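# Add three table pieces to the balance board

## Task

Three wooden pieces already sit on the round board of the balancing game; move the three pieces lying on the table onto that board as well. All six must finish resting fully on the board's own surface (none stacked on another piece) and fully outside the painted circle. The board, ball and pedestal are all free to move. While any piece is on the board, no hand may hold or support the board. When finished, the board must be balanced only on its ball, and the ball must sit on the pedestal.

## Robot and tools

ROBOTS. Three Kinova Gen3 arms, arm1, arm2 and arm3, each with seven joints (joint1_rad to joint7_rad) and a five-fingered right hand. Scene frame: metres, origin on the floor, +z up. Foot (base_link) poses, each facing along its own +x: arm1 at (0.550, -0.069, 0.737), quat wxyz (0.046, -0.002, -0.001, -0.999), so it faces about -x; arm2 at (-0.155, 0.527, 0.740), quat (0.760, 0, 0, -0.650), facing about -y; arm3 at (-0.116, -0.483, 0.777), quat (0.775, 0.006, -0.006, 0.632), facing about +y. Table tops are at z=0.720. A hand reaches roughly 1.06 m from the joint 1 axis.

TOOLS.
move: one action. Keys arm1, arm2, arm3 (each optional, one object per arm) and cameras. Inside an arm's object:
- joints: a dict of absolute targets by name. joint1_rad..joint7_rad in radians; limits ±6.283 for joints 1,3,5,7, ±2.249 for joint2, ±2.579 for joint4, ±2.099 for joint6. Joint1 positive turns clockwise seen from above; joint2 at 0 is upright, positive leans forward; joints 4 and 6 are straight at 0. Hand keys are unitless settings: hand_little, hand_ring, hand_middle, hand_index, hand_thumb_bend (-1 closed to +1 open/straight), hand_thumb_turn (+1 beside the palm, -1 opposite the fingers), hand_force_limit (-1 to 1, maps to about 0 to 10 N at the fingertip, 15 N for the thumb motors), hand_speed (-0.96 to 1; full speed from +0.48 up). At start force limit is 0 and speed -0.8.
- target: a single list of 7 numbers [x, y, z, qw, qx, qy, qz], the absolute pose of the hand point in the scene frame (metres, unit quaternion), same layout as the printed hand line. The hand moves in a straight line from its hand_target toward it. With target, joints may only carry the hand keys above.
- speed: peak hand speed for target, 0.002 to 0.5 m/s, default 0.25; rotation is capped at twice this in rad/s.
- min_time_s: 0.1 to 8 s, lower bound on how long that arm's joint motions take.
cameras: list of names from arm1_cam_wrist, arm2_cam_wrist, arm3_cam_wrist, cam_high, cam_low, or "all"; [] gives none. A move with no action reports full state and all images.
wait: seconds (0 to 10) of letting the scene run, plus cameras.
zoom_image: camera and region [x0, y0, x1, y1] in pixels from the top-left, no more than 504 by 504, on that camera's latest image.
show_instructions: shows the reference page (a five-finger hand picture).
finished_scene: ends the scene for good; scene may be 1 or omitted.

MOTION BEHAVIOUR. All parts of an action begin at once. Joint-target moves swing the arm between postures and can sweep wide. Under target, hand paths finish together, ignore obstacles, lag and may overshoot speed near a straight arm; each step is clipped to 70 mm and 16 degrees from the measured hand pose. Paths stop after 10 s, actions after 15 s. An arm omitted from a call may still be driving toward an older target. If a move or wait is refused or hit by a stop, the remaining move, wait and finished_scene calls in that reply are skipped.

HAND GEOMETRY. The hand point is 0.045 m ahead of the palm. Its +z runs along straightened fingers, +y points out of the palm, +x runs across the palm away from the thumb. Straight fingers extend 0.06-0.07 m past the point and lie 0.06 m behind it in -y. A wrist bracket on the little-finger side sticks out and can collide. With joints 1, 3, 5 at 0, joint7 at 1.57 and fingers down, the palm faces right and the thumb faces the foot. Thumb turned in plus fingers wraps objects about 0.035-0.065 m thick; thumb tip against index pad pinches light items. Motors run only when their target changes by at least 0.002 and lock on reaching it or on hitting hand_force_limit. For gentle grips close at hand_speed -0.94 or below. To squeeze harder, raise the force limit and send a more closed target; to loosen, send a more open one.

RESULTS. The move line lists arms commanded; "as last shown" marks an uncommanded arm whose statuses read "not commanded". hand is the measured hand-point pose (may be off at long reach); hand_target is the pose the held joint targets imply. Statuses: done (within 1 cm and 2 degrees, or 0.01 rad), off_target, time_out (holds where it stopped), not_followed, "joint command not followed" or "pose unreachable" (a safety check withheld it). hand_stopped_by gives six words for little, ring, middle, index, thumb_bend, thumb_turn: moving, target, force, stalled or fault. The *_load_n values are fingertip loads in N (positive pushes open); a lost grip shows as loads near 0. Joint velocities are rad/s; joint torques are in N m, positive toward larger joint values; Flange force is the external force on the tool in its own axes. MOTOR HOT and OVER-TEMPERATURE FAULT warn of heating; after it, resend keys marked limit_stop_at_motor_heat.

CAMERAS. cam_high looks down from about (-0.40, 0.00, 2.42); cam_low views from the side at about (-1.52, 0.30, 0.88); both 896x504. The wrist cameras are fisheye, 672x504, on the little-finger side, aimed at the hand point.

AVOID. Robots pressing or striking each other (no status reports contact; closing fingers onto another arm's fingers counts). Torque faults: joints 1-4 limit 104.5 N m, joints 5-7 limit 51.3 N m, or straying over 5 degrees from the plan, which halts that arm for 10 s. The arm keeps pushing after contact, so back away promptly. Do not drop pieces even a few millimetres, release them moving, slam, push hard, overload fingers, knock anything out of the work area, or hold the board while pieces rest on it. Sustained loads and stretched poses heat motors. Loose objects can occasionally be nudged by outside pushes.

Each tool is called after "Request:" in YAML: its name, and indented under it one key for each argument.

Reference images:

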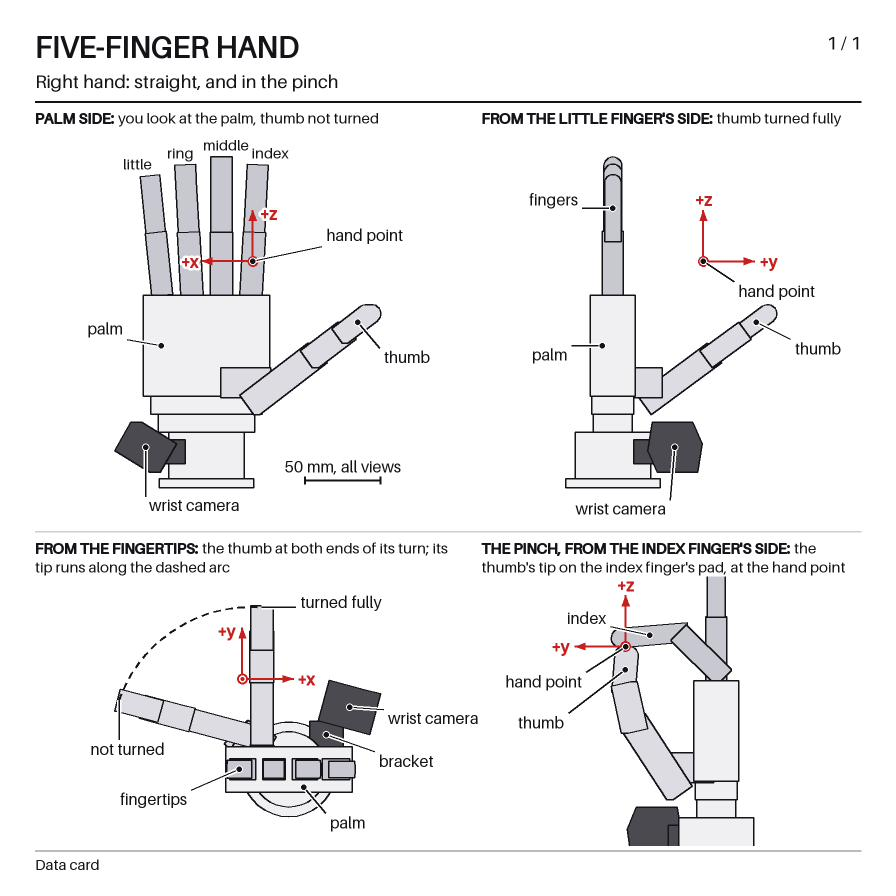

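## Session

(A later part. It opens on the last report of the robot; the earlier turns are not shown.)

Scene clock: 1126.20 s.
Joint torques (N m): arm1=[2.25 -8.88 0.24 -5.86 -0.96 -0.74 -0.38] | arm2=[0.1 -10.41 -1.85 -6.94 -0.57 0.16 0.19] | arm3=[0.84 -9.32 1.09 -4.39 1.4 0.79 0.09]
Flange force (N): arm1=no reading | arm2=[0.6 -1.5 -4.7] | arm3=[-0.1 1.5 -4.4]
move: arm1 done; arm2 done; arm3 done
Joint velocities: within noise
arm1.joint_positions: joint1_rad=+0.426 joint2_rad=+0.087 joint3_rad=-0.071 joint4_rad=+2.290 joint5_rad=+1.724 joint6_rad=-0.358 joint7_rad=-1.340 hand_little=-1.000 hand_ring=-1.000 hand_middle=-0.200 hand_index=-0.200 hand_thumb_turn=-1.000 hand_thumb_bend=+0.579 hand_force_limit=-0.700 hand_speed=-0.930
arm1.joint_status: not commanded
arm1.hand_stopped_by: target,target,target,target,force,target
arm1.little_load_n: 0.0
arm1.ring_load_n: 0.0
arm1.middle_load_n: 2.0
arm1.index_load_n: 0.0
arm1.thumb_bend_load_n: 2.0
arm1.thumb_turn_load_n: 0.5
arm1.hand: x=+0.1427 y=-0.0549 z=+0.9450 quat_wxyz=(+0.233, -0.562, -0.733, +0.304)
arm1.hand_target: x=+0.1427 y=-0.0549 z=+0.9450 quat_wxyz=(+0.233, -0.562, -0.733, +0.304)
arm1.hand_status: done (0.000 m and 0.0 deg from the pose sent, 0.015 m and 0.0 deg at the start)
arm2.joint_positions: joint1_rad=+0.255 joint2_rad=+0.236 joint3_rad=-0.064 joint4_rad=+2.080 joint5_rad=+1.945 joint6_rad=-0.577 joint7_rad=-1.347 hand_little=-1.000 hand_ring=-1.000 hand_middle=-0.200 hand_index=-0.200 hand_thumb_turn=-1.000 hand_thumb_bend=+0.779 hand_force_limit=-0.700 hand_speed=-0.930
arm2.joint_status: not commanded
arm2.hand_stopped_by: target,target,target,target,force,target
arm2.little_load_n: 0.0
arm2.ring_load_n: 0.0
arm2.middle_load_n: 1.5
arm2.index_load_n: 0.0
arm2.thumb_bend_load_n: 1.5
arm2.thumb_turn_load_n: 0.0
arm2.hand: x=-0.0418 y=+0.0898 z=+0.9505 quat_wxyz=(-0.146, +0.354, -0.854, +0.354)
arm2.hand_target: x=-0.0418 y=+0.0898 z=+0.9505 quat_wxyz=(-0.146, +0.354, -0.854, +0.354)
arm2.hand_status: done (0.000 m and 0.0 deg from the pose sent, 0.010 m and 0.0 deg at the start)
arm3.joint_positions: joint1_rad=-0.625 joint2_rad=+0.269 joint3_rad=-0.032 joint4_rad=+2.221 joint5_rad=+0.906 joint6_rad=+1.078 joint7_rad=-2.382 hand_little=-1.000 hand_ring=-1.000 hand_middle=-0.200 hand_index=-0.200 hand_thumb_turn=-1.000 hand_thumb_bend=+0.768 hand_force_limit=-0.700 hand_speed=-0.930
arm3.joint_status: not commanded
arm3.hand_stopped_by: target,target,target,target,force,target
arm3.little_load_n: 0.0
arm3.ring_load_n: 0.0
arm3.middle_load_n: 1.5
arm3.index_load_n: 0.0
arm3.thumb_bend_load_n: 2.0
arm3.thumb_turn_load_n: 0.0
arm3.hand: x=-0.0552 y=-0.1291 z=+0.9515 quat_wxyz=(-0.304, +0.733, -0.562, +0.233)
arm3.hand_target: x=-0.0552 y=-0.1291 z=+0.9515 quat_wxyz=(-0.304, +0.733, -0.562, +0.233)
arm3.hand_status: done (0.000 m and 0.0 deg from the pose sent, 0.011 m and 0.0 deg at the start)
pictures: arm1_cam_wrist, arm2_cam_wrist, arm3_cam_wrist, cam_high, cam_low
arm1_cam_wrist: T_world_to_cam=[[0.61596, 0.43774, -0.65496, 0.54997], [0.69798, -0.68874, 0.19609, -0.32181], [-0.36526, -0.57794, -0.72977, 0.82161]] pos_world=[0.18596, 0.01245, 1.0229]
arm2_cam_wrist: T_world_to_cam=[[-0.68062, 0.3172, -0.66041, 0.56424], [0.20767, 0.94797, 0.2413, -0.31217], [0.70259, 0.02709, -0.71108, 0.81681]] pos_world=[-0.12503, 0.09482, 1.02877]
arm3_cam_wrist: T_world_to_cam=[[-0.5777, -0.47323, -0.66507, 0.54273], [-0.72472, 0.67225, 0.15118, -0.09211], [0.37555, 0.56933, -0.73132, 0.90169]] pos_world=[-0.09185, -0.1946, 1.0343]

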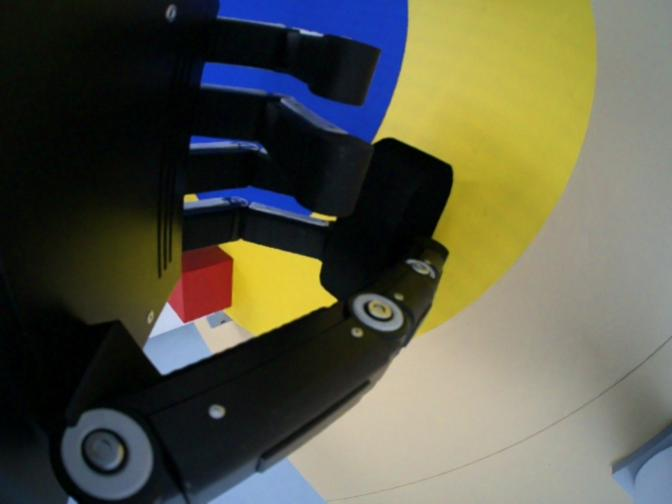

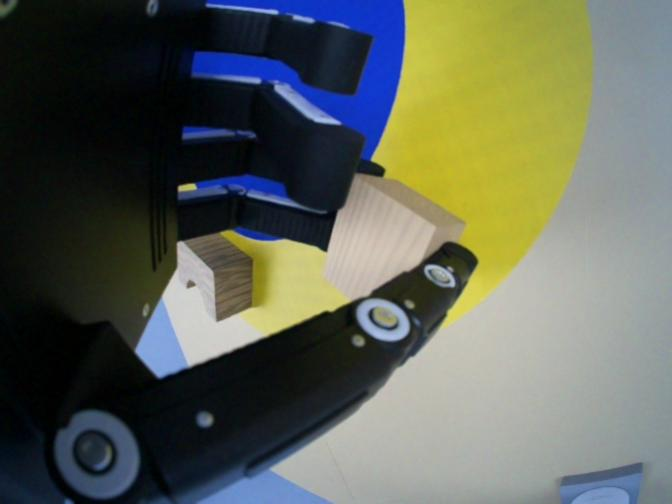

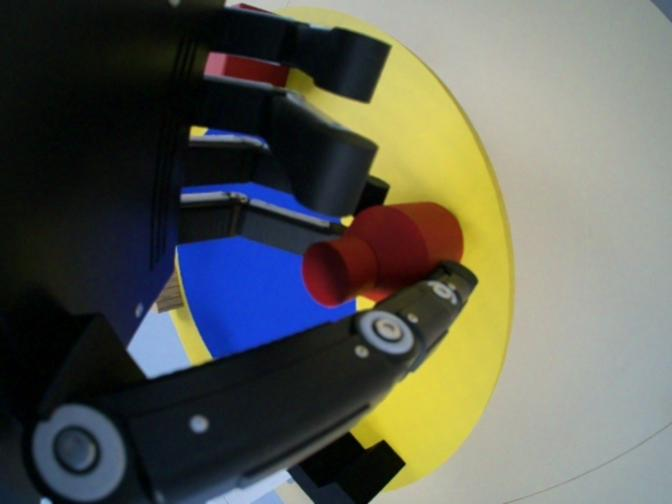

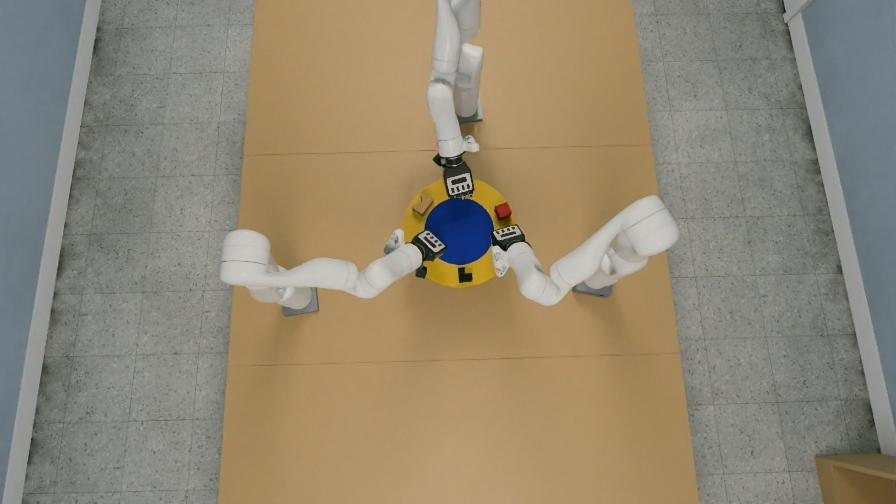

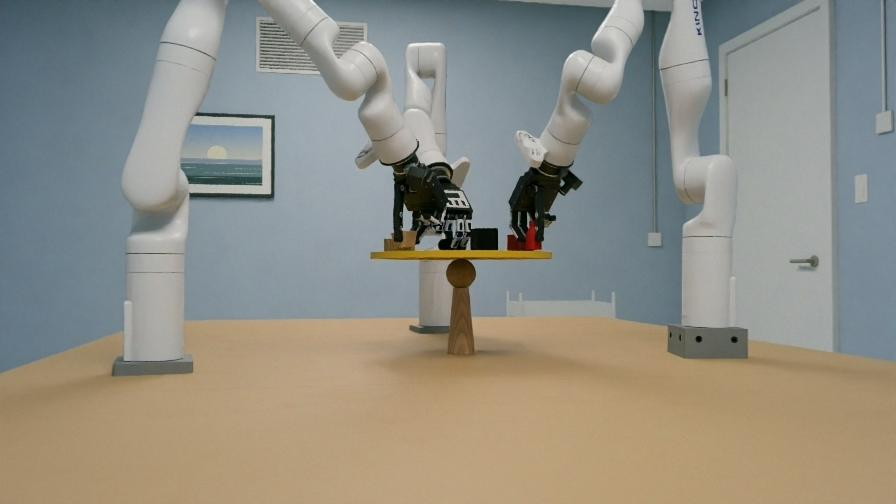

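Request:
move:
  arm1: {"target": [0.1427, -0.0549, 0.943, 0.2330, -0.5624, -0.7329, 0.3036], "speed": 0.03}
  arm2: {"target": [-0.0418, 0.0877, 0.9490, 0.1617, -0.3469, 0.8682, -0.3161], "speed": 0.03}
  arm3: {"target": [-0.0552, -0.1291, 0.9495, 0.3036, -0.7329, 0.5624, -0.2330], "speed": 0.03}
  cameras: ["all"]

Request:
zoom_image:
  camera: "cam_low"
  region: [388, 225, 420, 257]

Request:
zoom_image:
  camera: "cam_low"
  region: [520, 225, 552, 257]

Request:
zoom_image:
  camera: "cam_low"
  region: [430, 225, 470, 257]

Scene clock: 1211.03 s.
Joint torques (N m): arm1=[2.26 -8.91 0.19 -5.8 -0.95 -0.79 -0.38] | arm2=[0.11 -11.2 -1.78 -6.98 -0.66 0.29 0.23] | arm3=[0.87 -9.42 1.13 -4.35 1.4 0.8 0.07]
Flange force (N): arm1=no reading | arm2=[0.1 -2.2 -4.7] | arm3=[-0.2 1.6 -4.4]
move: arm1 done; arm2 done; arm3 done
Joint velocities: within noise
arm1.joint_positions: joint1_rad=+0.427 joint2_rad=+0.092 joint3_rad=-0.073 joint4_rad=+2.294 joint5_rad=+1.702 joint6_rad=-0.357 joint7_rad=-1.316 hand_little=-1.000 hand_ring=-1.000 hand_middle=-0.200 hand_index=-0.200 hand_thumb_turn=-1.000 hand_thumb_bend=+0.579 hand_force_limit=-0.700 hand_speed=-0.930
arm1.joint_status: not commanded
arm1.hand_stopped_by: target,target,target,target,force,target
arm1.little_load_n: 0.0
arm1.ring_load_n: 0.0
arm1.middle_load_n: 2.0
arm1.index_load_n: 0.0
arm1.thumb_bend_load_n: 2.0
arm1.thumb_turn_load_n: 0.5
arm1.hand: x=+0.1427 y=-0.0549 z=+0.9430 quat_wxyz=(+0.233, -0.562, -0.733, +0.304)
arm1.hand_target: x=+0.1427 y=-0.0549 z=+0.9430 quat_wxyz=(+0.233, -0.562, -0.733, +0.304)
arm1.hand_status: done (0.000 m and 0.0 deg from the pose sent, 0.002 m and 0.0 deg at the start)
arm2.joint_positions: joint1_rad=+0.212 joint2_rad=+0.275 joint3_rad=-0.016 joint4_rad=+1.994 joint5_rad=+2.109 joint6_rad=-0.642 joint7_rad=-1.552 hand_little=-1.000 hand_ring=-1.000 hand_middle=-0.200 hand_index=-0.200 hand_thumb_turn=-1.000 hand_thumb_bend=+0.779 hand_force_limit=-0.700 hand_speed=-0.930
arm2.joint_status: not commanded
arm2.hand_stopped_by: target,target,target,target,force,target
arm2.little_load_n: 0.0
arm2.ring_load_n: 0.0
arm2.middle_load_n: 1.5
arm2.index_load_n: 0.0
arm2.thumb_bend_load_n: 2.0
arm2.thumb_turn_load_n: 0.0
arm2.hand: x=-0.0418 y=+0.0877 z=+0.9490 quat_wxyz=(-0.162, +0.347, -0.868, +0.316)
arm2.hand_target: x=-0.0418 y=+0.0877 z=+0.9490 quat_wxyz=(-0.162, +0.347, -0.868, +0.316)
arm2.hand_status: done (0.000 m and 0.0 deg from the pose sent, 0.003 m and 5.0 deg at the start)
arm3.joint_positions: joint1_rad=-0.625 joint2_rad=+0.273 joint3_rad=-0.032 joint4_rad=+2.224 joint5_rad=+0.910 joint6_rad=+1.074 joint7_rad=-2.389 hand_little=-1.000 hand_ring=-1.000 hand_middle=-0.200 hand_index=-0.200 hand_thumb_turn=-1.000 hand_thumb_bend=+0.768 hand_force_limit=-0.700 hand_speed=-0.930
arm3.joint_status: not commanded
arm3.hand_stopped_by: target,target,target,target,force,target
arm3.little_load_n: 0.0
arm3.ring_load_n: 0.0
arm3.middle_load_n: 1.5
arm3.index_load_n: 0.0
arm3.thumb_bend_load_n: 2.0
arm3.thumb_turn_load_n: 0.5
arm3.hand: x=-0.0552 y=-0.1291 z=+0.9495 quat_wxyz=(-0.304, +0.733, -0.562, +0.233)
arm3.hand_target: x=-0.0552 y=-0.1291 z=+0.9495 quat_wxyz=(-0.304, +0.733, -0.562, +0.233)
arm3.hand_status: done (0.000 m and 0.0 deg from the pose sent, 0.002 m and 0.0 deg at the start)
pictures: arm1_cam_wrist, arm2_cam_wrist, arm3_cam_wrist, cam_high, cam_low
arm1_cam_wrist: T_world_to_cam=[[0.61596, 0.43774, -0.65496, 0.54866], [0.69798, -0.68874, 0.19609, -0.32141], [-0.36526, -0.57794, -0.72977, 0.82015]] pos_world=[0.18596, 0.01245, 1.0209]
arm2_cam_wrist: T_world_to_cam=[[-0.68061, 0.37348, -0.6303, 0.53043], [0.20766, 0.92337, 0.32289, -0.38509], [0.7026, 0.08887, -0.70602, 0.8056]] pos_world=[-0.12503, 0.08588, 1.02744]
arm3_cam_wrist: T_world_to_cam=[[-0.5777, -0.47323, -0.66507, 0.5414], [-0.72472, 0.67225, 0.15118, -0.09181], [0.37555, 0.56933, -0.73132, 0.90023]] pos_world=[-0.09185, -0.1946, 1.0323]

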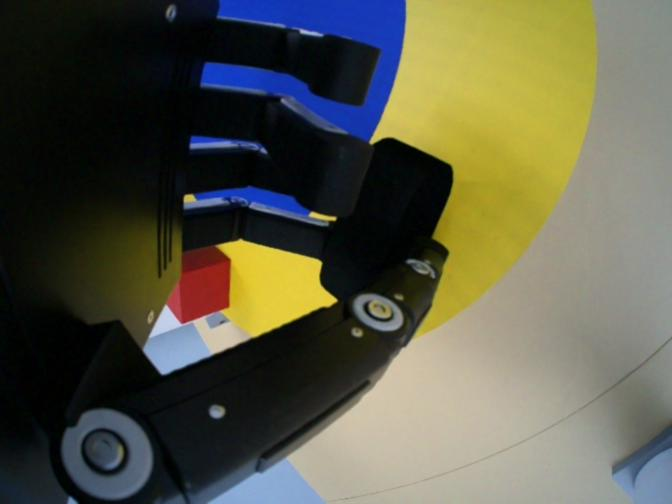

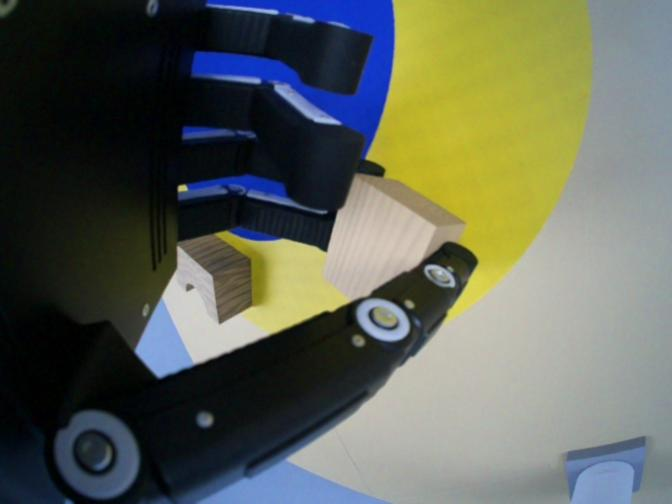

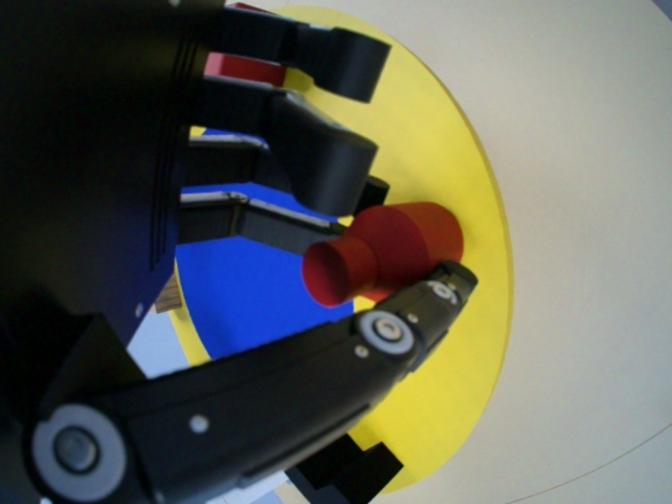

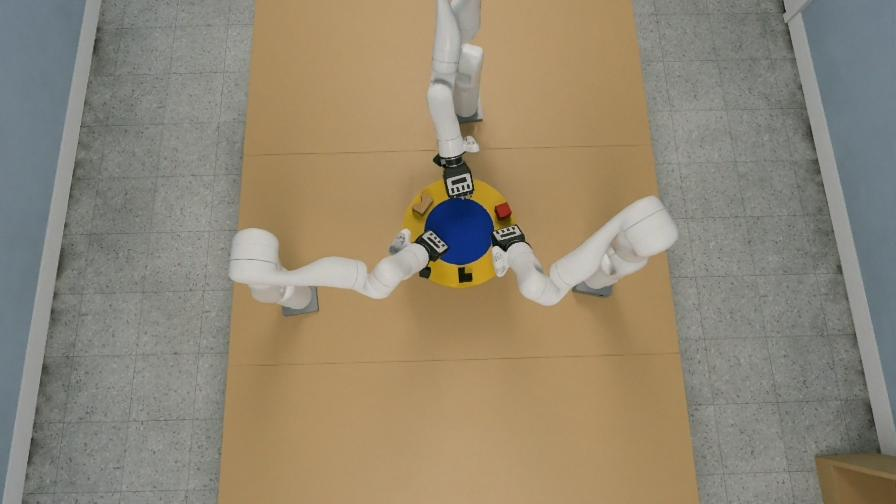

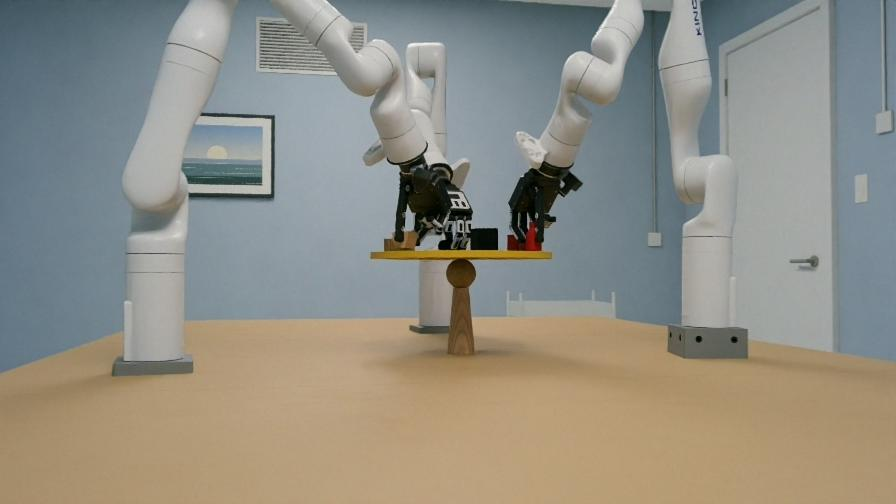

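Scaled by 15.750.

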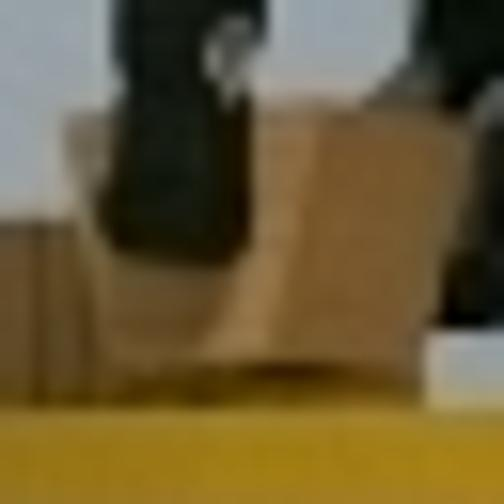

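Scaled by 15.750.

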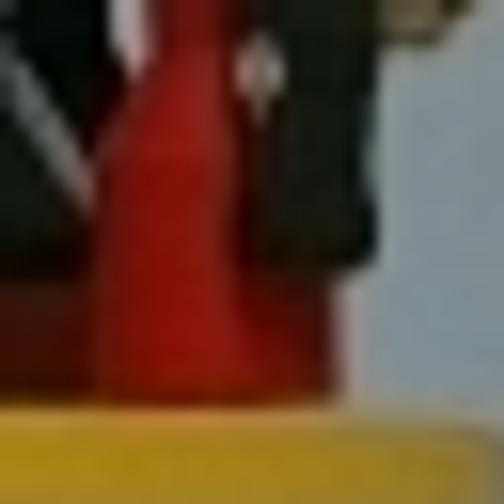

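Scaled by 12.600.

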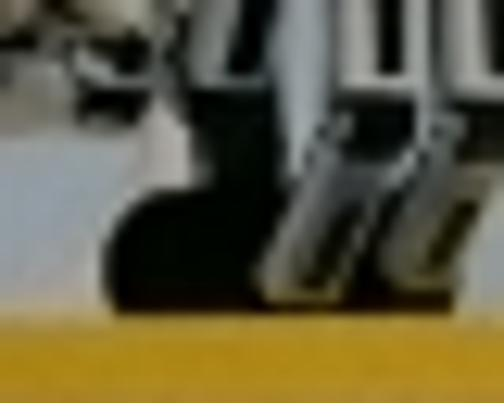

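Request:
zoom_image:
  camera: "cam_low"
  region: [365, 240, 395, 270]

Request:
zoom_image:
  camera: "cam_low"
  region: [530, 240, 560, 270]

Request:
move:
  arm2: {"target": [-0.0418, 0.0877, 0.9450, 0.1617, -0.3469, 0.8682, -0.3161], "speed": 0.02}
  cameras: ["arm2_cam_wrist", "cam_low"]

Request:
zoom_image:
  camera: "cam_low"
  region: [388, 225, 420, 257]

Request:
zoom_image:
  camera: "cam_low"
  region: [365, 240, 395, 270]

Request:
zoom_image:
  camera: "cam_low"
  region: [530, 240, 560, 270]

Scaled by 16.800.

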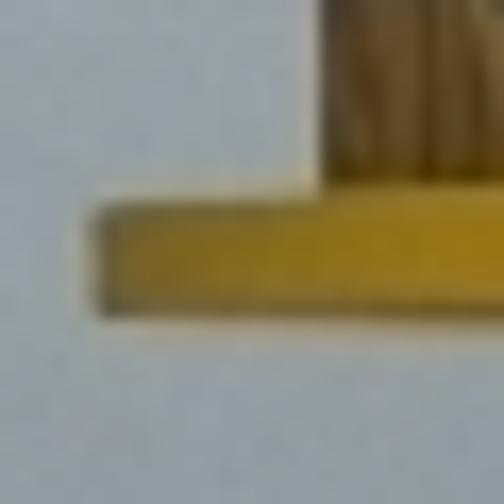

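Scaled by 16.800.

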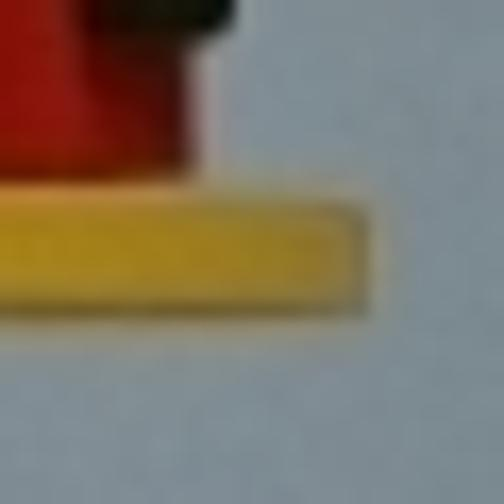

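Scene clock: 1226.53 s.
Joint torques (N m): arm1=[2.25 -8.9 0.25 -5.77 -0.93 -0.78 -0.38] | arm2=[0.05 -11.28 -1.81 -6.94 -0.61 0.35 0.23] | arm3=[0.86 -9.38 1.06 -4.3 1.4 0.82 0.08]
Flange force (N): arm1=no reading | arm2=[0.3 -2.0 -4.8] | arm3=[-0.3 1.5 -4.4]
move: arm2 done
Joint velocities: within noise
arm1.joint_positions: joint1_rad=+0.427 joint2_rad=+0.092 joint3_rad=-0.073 joint4_rad=+2.294 joint5_rad=+1.702 joint6_rad=-0.357 joint7_rad=-1.316 hand_little=-1.000 hand_ring=-1.000 hand_middle=-0.200 hand_index=-0.200 hand_thumb_turn=-1.000 hand_thumb_bend=+0.579 hand_force_limit=-0.700 hand_speed=-0.930
arm1.joint_status: not commanded
arm1.hand_stopped_by: target,target,target,target,force,target
arm1.little_load_n: 0.0
arm1.ring_load_n: 0.0
arm1.middle_load_n: 2.0
arm1.index_load_n: 0.0
arm1.thumb_bend_load_n: 2.0
arm1.thumb_turn_load_n: 1.0
arm1.hand: x=+0.1427 y=-0.0549 z=+0.9430 quat_wxyz=(+0.233, -0.562, -0.733, +0.304)
arm1.hand_target: x=+0.1427 y=-0.0549 z=+0.9430 quat_wxyz=(+0.233, -0.562, -0.733, +0.304)
arm1.hand_status: not commanded
arm2.joint_positions: joint1_rad=+0.215 joint2_rad=+0.282 joint3_rad=-0.021 joint4_rad=+2.001 joint5_rad=+2.095 joint6_rad=-0.634 joint7_rad=-1.534 hand_little=-1.000 hand_ring=-1.000 hand_middle=-0.200 hand_index=-0.200 hand_thumb_turn=-1.000 hand_thumb_bend=+0.779 hand_force_limit=-0.700 hand_speed=-0.930
arm2.joint_status: not commanded
arm2.hand_stopped_by: target,target,target,target,force,target
arm2.little_load_n: 0.5
arm2.ring_load_n: 0.5
arm2.middle_load_n: 1.5
arm2.index_load_n: 0.0
arm2.thumb_bend_load_n: 2.0
arm2.thumb_turn_load_n: 0.0
arm2.hand: x=-0.0418 y=+0.0877 z=+0.9450 quat_wxyz=(-0.162, +0.347, -0.868, +0.316)
arm2.hand_target: x=-0.0418 y=+0.0877 z=+0.9450 quat_wxyz=(-0.162, +0.347, -0.868, +0.316)
arm2.hand_status: done (0.000 m and 0.0 deg from the pose sent, 0.004 m and 0.0 deg at the start)
arm3: as last shown
arm3.little_load_n: 0.5
arm2_cam_wrist: T_world_to_cam=[[-0.68061, 0.37348, -0.6303, 0.52791], [0.20766, 0.92337, 0.32289, -0.3838], [0.7026, 0.08887, -0.70602, 0.80278]] pos_world=[-0.12503, 0.08588, 1.02344]

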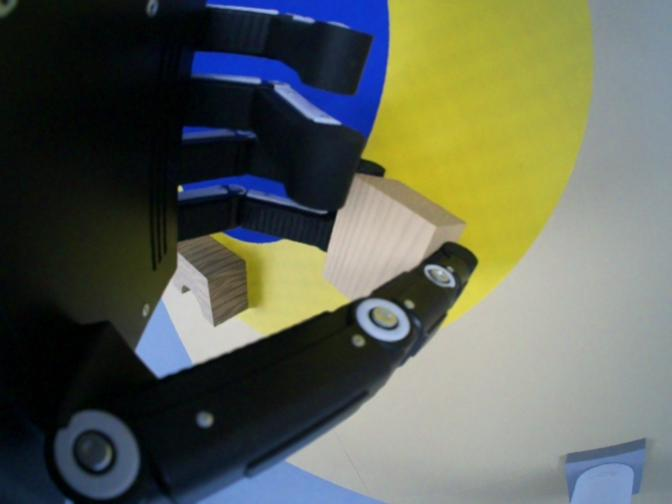

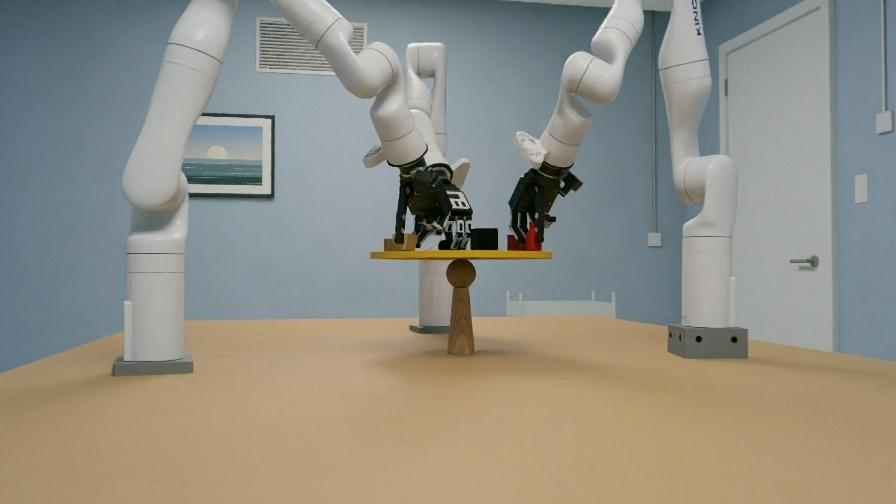

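Scaled by 15.750.

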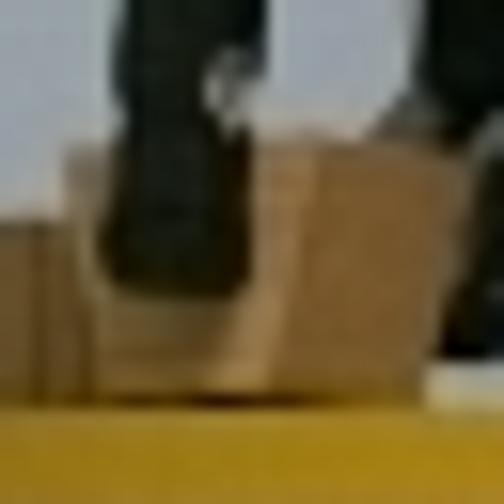

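Scaled by 16.800.

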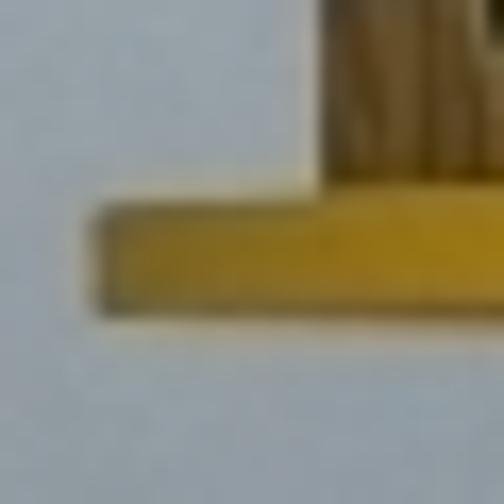

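Scaled by 16.800.

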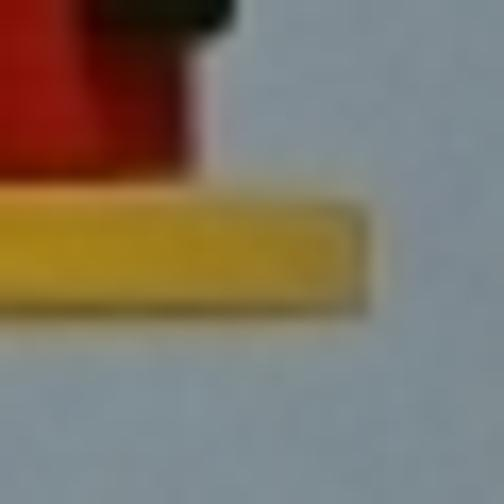

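Request:
move:
  arm1: {"target": [0.1427, -0.0549, 0.9420, 0.2330, -0.5624, -0.7329, 0.3036], "speed": 0.02}
  arm2: {"target": [-0.0418, 0.0877, 0.9440, 0.1617, -0.3469, 0.8682, -0.3161], "speed": 0.02}
  arm3: {"target": [-0.0552, -0.1291, 0.9485, 0.3036, -0.7329, 0.5624, -0.2330], "speed": 0.02}
  cameras: ["cam_low"]

Request:
zoom_image:
  camera: "cam_low"
  region: [365, 240, 395, 270]

Request:
zoom_image:
  camera: "cam_low"
  region: [530, 240, 560, 270]

Request:
zoom_image:
  camera: "cam_low"
  region: [445, 240, 475, 270]

Scene clock: 1246.47 s.
Joint torques (N m): arm1=[2.26 -8.93 0.28 -5.72 -0.88 -0.82 -0.43] | arm2=[0.14 -11.22 -1.84 -6.96 -0.61 0.31 0.23] | arm3=[0.87 -9.36 1.11 -4.36 1.38 0.82 0.04]
Flange force (N): arm1=no reading | arm2=[-0.1 -2.1 -4.9] | arm3=[0.0 1.4 -4.4]
move: arm1 done; arm2 done; arm3 done
Joint velocities: within noise
arm1.joint_positions: joint1_rad=+0.428 joint2_rad=+0.094 joint3_rad=-0.074 joint4_rad=+2.295 joint5_rad=+1.691 joint6_rad=-0.356 joint7_rad=-1.304 hand_little=-1.000 hand_ring=-1.000 hand_middle=-0.200 hand_index=-0.200 hand_thumb_turn=-1.000 hand_thumb_bend=+0.579 hand_force_limit=-0.700 hand_speed=-0.930
arm1.joint_status: not commanded
arm1.hand_stopped_by: target,target,target,target,force,target
arm1.little_load_n: 0.0
arm1.ring_load_n: 0.0
arm1.middle_load_n: 1.5
arm1.index_load_n: 0.0
arm1.thumb_bend_load_n: 2.0
arm1.thumb_turn_load_n: 0.5
arm1.hand: x=+0.1427 y=-0.0549 z=+0.9420 quat_wxyz=(+0.233, -0.562, -0.733, +0.304)
arm1.hand_target: x=+0.1427 y=-0.0549 z=+0.9420 quat_wxyz=(+0.233, -0.562, -0.733, +0.304)
arm1.hand_status: done (0.000 m and 0.0 deg from the pose sent, 0.001 m and 0.0 deg at the start)
arm2.joint_positions: joint1_rad=+0.216 joint2_rad=+0.283 joint3_rad=-0.022 joint4_rad=+2.003 joint5_rad=+2.092 joint6_rad=-0.632 joint7_rad=-1.529 hand_little=-1.000 hand_ring=-1.000 hand_middle=-0.200 hand_index=-0.200 hand_thumb_turn=-1.000 hand_thumb_bend=+0.779 hand_force_limit=-0.700 hand_speed=-0.930
arm2.joint_status: not commanded
arm2.hand_stopped_by: target,target,target,target,force,target
arm2.little_load_n: 0.5
arm2.ring_load_n: 0.0
arm2.middle_load_n: 2.0
arm2.index_load_n: 0.0
arm2.thumb_bend_load_n: 1.5
arm2.thumb_turn_load_n: 0.0
arm2.hand: x=-0.0418 y=+0.0877 z=+0.9440 quat_wxyz=(-0.162, +0.347, -0.868, +0.316)
arm2.hand_target: x=-0.0418 y=+0.0877 z=+0.9440 quat_wxyz=(-0.162, +0.347, -0.868, +0.316)
arm2.hand_status: done (0.000 m and 0.0 deg from the pose sent, 0.001 m and 0.0 deg at the start)
arm3.joint_positions: joint1_rad=-0.626 joint2_rad=+0.276 joint3_rad=-0.032 joint4_rad=+2.225 joint5_rad=+0.911 joint6_rad=+1.071 joint7_rad=-2.392 hand_little=-1.000 hand_ring=-1.000 hand_middle=-0.200 hand_index=-0.200 hand_thumb_turn=-1.000 hand_thumb_bend=+0.768 hand_force_limit=-0.700 hand_speed=-0.930
arm3.joint_status: not commanded
arm3.hand_stopped_by: target,target,target,target,force,target
arm3.little_load_n: 0.0
arm3.ring_load_n: 0.0
arm3.middle_load_n: 1.5
arm3.index_load_n: 0.0
arm3.thumb_bend_load_n: 2.0
arm3.thumb_turn_load_n: 0.5
arm3.hand: x=-0.0552 y=-0.1291 z=+0.9485 quat_wxyz=(-0.304, +0.733, -0.562, +0.233)
arm3.hand_target: x=-0.0552 y=-0.1291 z=+0.9485 quat_wxyz=(-0.304, +0.733, -0.562, +0.233)
arm3.hand_status: done (0.000 m and 0.0 deg from the pose sent, 0.001 m and 0.0 deg at the start)

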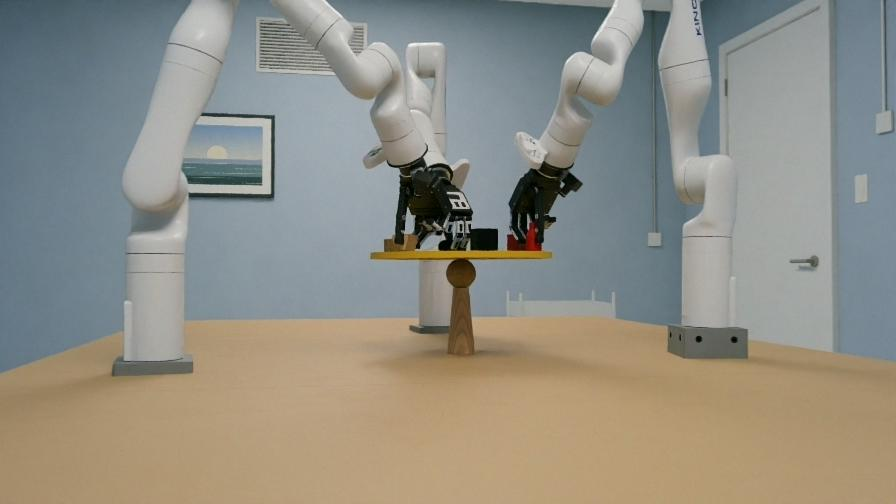

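Scaled by 16.800.

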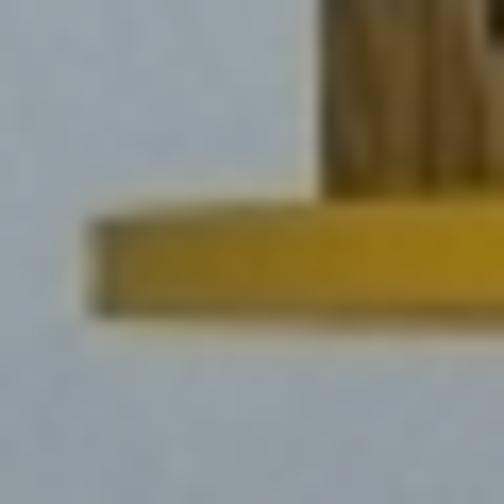

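Scaled by 16.800.

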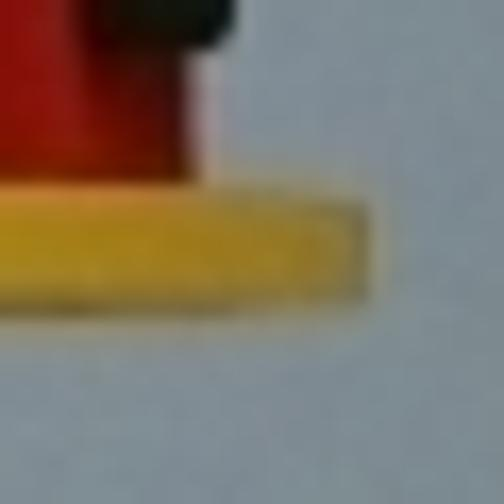

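Scaled by 16.800.

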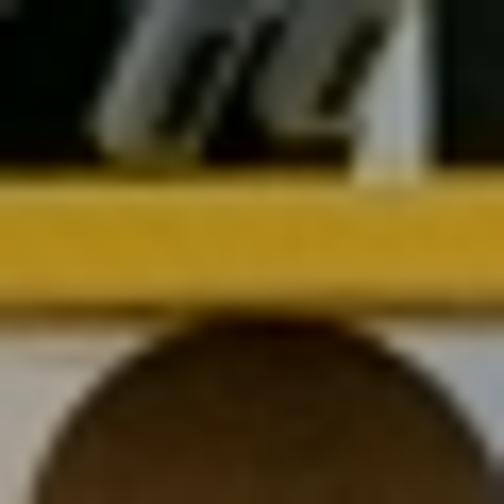

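Request:
move:
  arm1: {"target": [0.1427, -0.0549, 0.9410, 0.2330, -0.5624, -0.7329, 0.3036], "speed": 0.02}
  arm3: {"target": [-0.0552, -0.1291, 0.9477, 0.3036, -0.7329, 0.5624, -0.2330], "speed": 0.02}
  cameras: ["cam_low"]

Request:
zoom_image:
  camera: "cam_low"
  region: [365, 240, 395, 270]

Request:
zoom_image:
  camera: "cam_low"
  region: [530, 240, 560, 270]

Request:
zoom_image:
  camera: "cam_low"
  region: [445, 240, 475, 270]

Scene clock: 1262.00 s.
Joint torques (N m): arm1=[2.28 -8.66 0.28 -5.62 -0.94 -0.75 -0.35] | arm2=[0.06 -11.02 -1.86 -6.61 -0.57 0.27 0.21] | arm3=[0.89 -9.3 1.11 -4.21 1.34 0.77 0.05]
Flange force (N): arm1=no reading | arm2=[0.4 -2.7 -5.1] | arm3=[-0.2 1.2 -4.8]
move: arm1 done; arm3 done
Joint velocities: within noise
arm1.joint_positions: joint1_rad=+0.429 joint2_rad=+0.097 joint3_rad=-0.075 joint4_rad=+2.297 joint5_rad=+1.680 joint6_rad=-0.355 joint7_rad=-1.292 hand_little=-1.000 hand_ring=-1.000 hand_middle=-0.200 hand_index=-0.200 hand_thumb_turn=-1.000 hand_thumb_bend=+0.579 hand_force_limit=-0.700 hand_speed=-0.930
arm1.joint_status: not commanded
arm1.hand_stopped_by: target,target,target,target,force,target
arm1.little_load_n: 0.0
arm1.ring_load_n: 0.0
arm1.middle_load_n: 1.5
arm1.index_load_n: 0.0
arm1.thumb_bend_load_n: 2.0
arm1.thumb_turn_load_n: 1.0
arm1.hand: x=+0.1427 y=-0.0549 z=+0.9410 quat_wxyz=(+0.233, -0.562, -0.733, +0.304)
arm1.hand_target: x=+0.1427 y=-0.0549 z=+0.9410 quat_wxyz=(+0.233, -0.562, -0.733, +0.304)
arm1.hand_status: done (0.000 m and 0.0 deg from the pose sent, 0.001 m and 0.0 deg at the start)
arm2: as last shown
arm2.little_load_n: 0.0
arm2.middle_load_n: 1.5
arm2.thumb_bend_load_n: 2.0
arm3.joint_positions: joint1_rad=-0.626 joint2_rad=+0.278 joint3_rad=-0.032 joint4_rad=+2.227 joint5_rad=+0.913 joint6_rad=+1.069 joint7_rad=-2.395 hand_little=-1.000 hand_ring=-1.000 hand_middle=-0.200 hand_index=-0.200 hand_thumb_turn=-1.000 hand_thumb_bend=+0.768 hand_force_limit=-0.700 hand_speed=-0.930
arm3.joint_status: not commanded
arm3.hand_stopped_by: target,target,target,target,force,target
arm3.little_load_n: 0.0
arm3.ring_load_n: 0.5
arm3.middle_load_n: 1.5
arm3.index_load_n: 0.0
arm3.thumb_bend_load_n: 2.0
arm3.thumb_turn_load_n: 0.5
arm3.hand: x=-0.0552 y=-0.1291 z=+0.9477 quat_wxyz=(-0.304, +0.733, -0.562, +0.233)
arm3.hand_target: x=-0.0552 y=-0.1291 z=+0.9477 quat_wxyz=(-0.304, +0.733, -0.562, +0.233)
arm3.hand_status: done (0.000 m and 0.0 deg from the pose sent, 0.001 m and 0.0 deg at the start)

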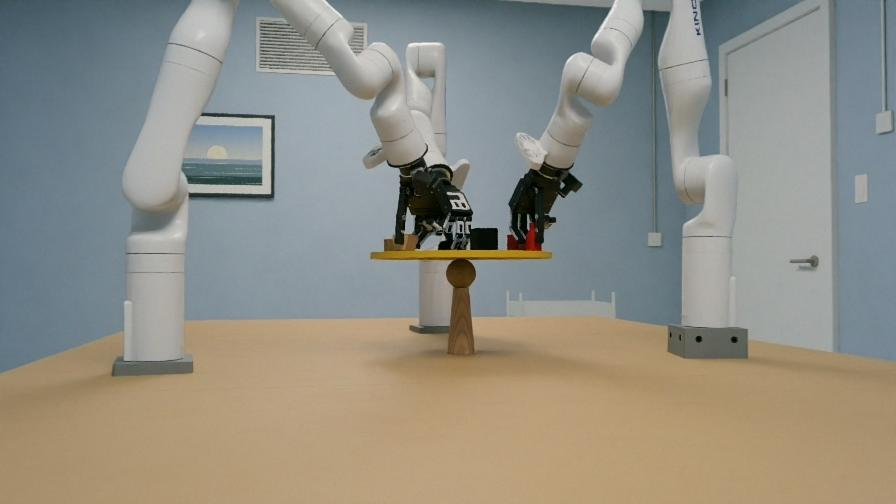

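Scaled by 16.800.

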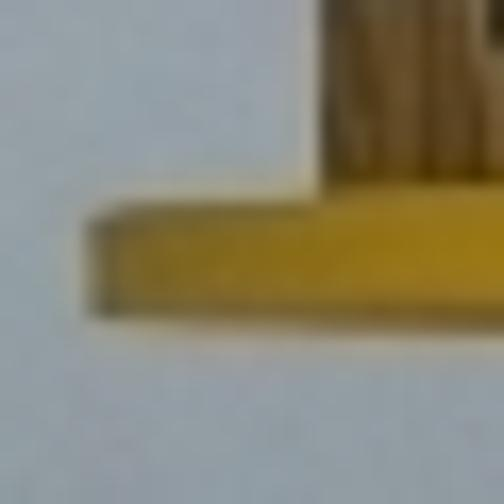

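Scaled by 16.800.

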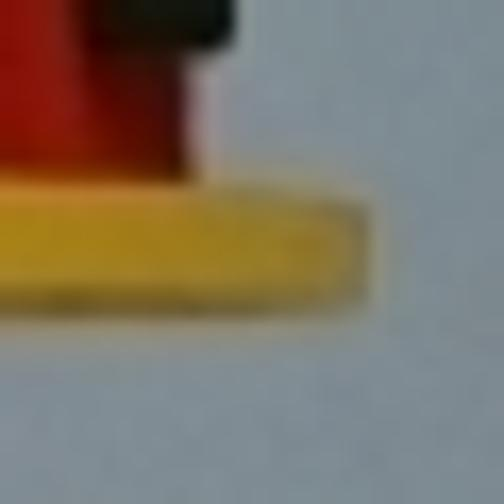

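Scaled by 16.800.

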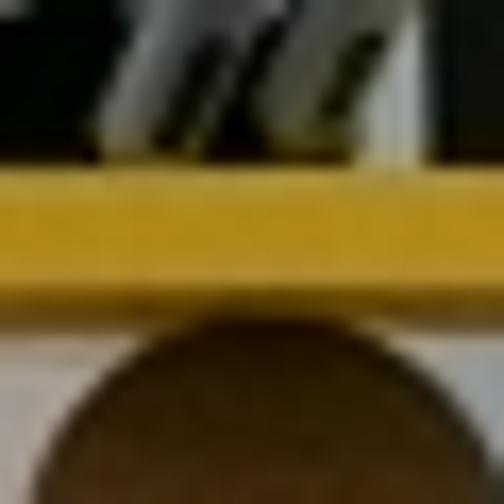

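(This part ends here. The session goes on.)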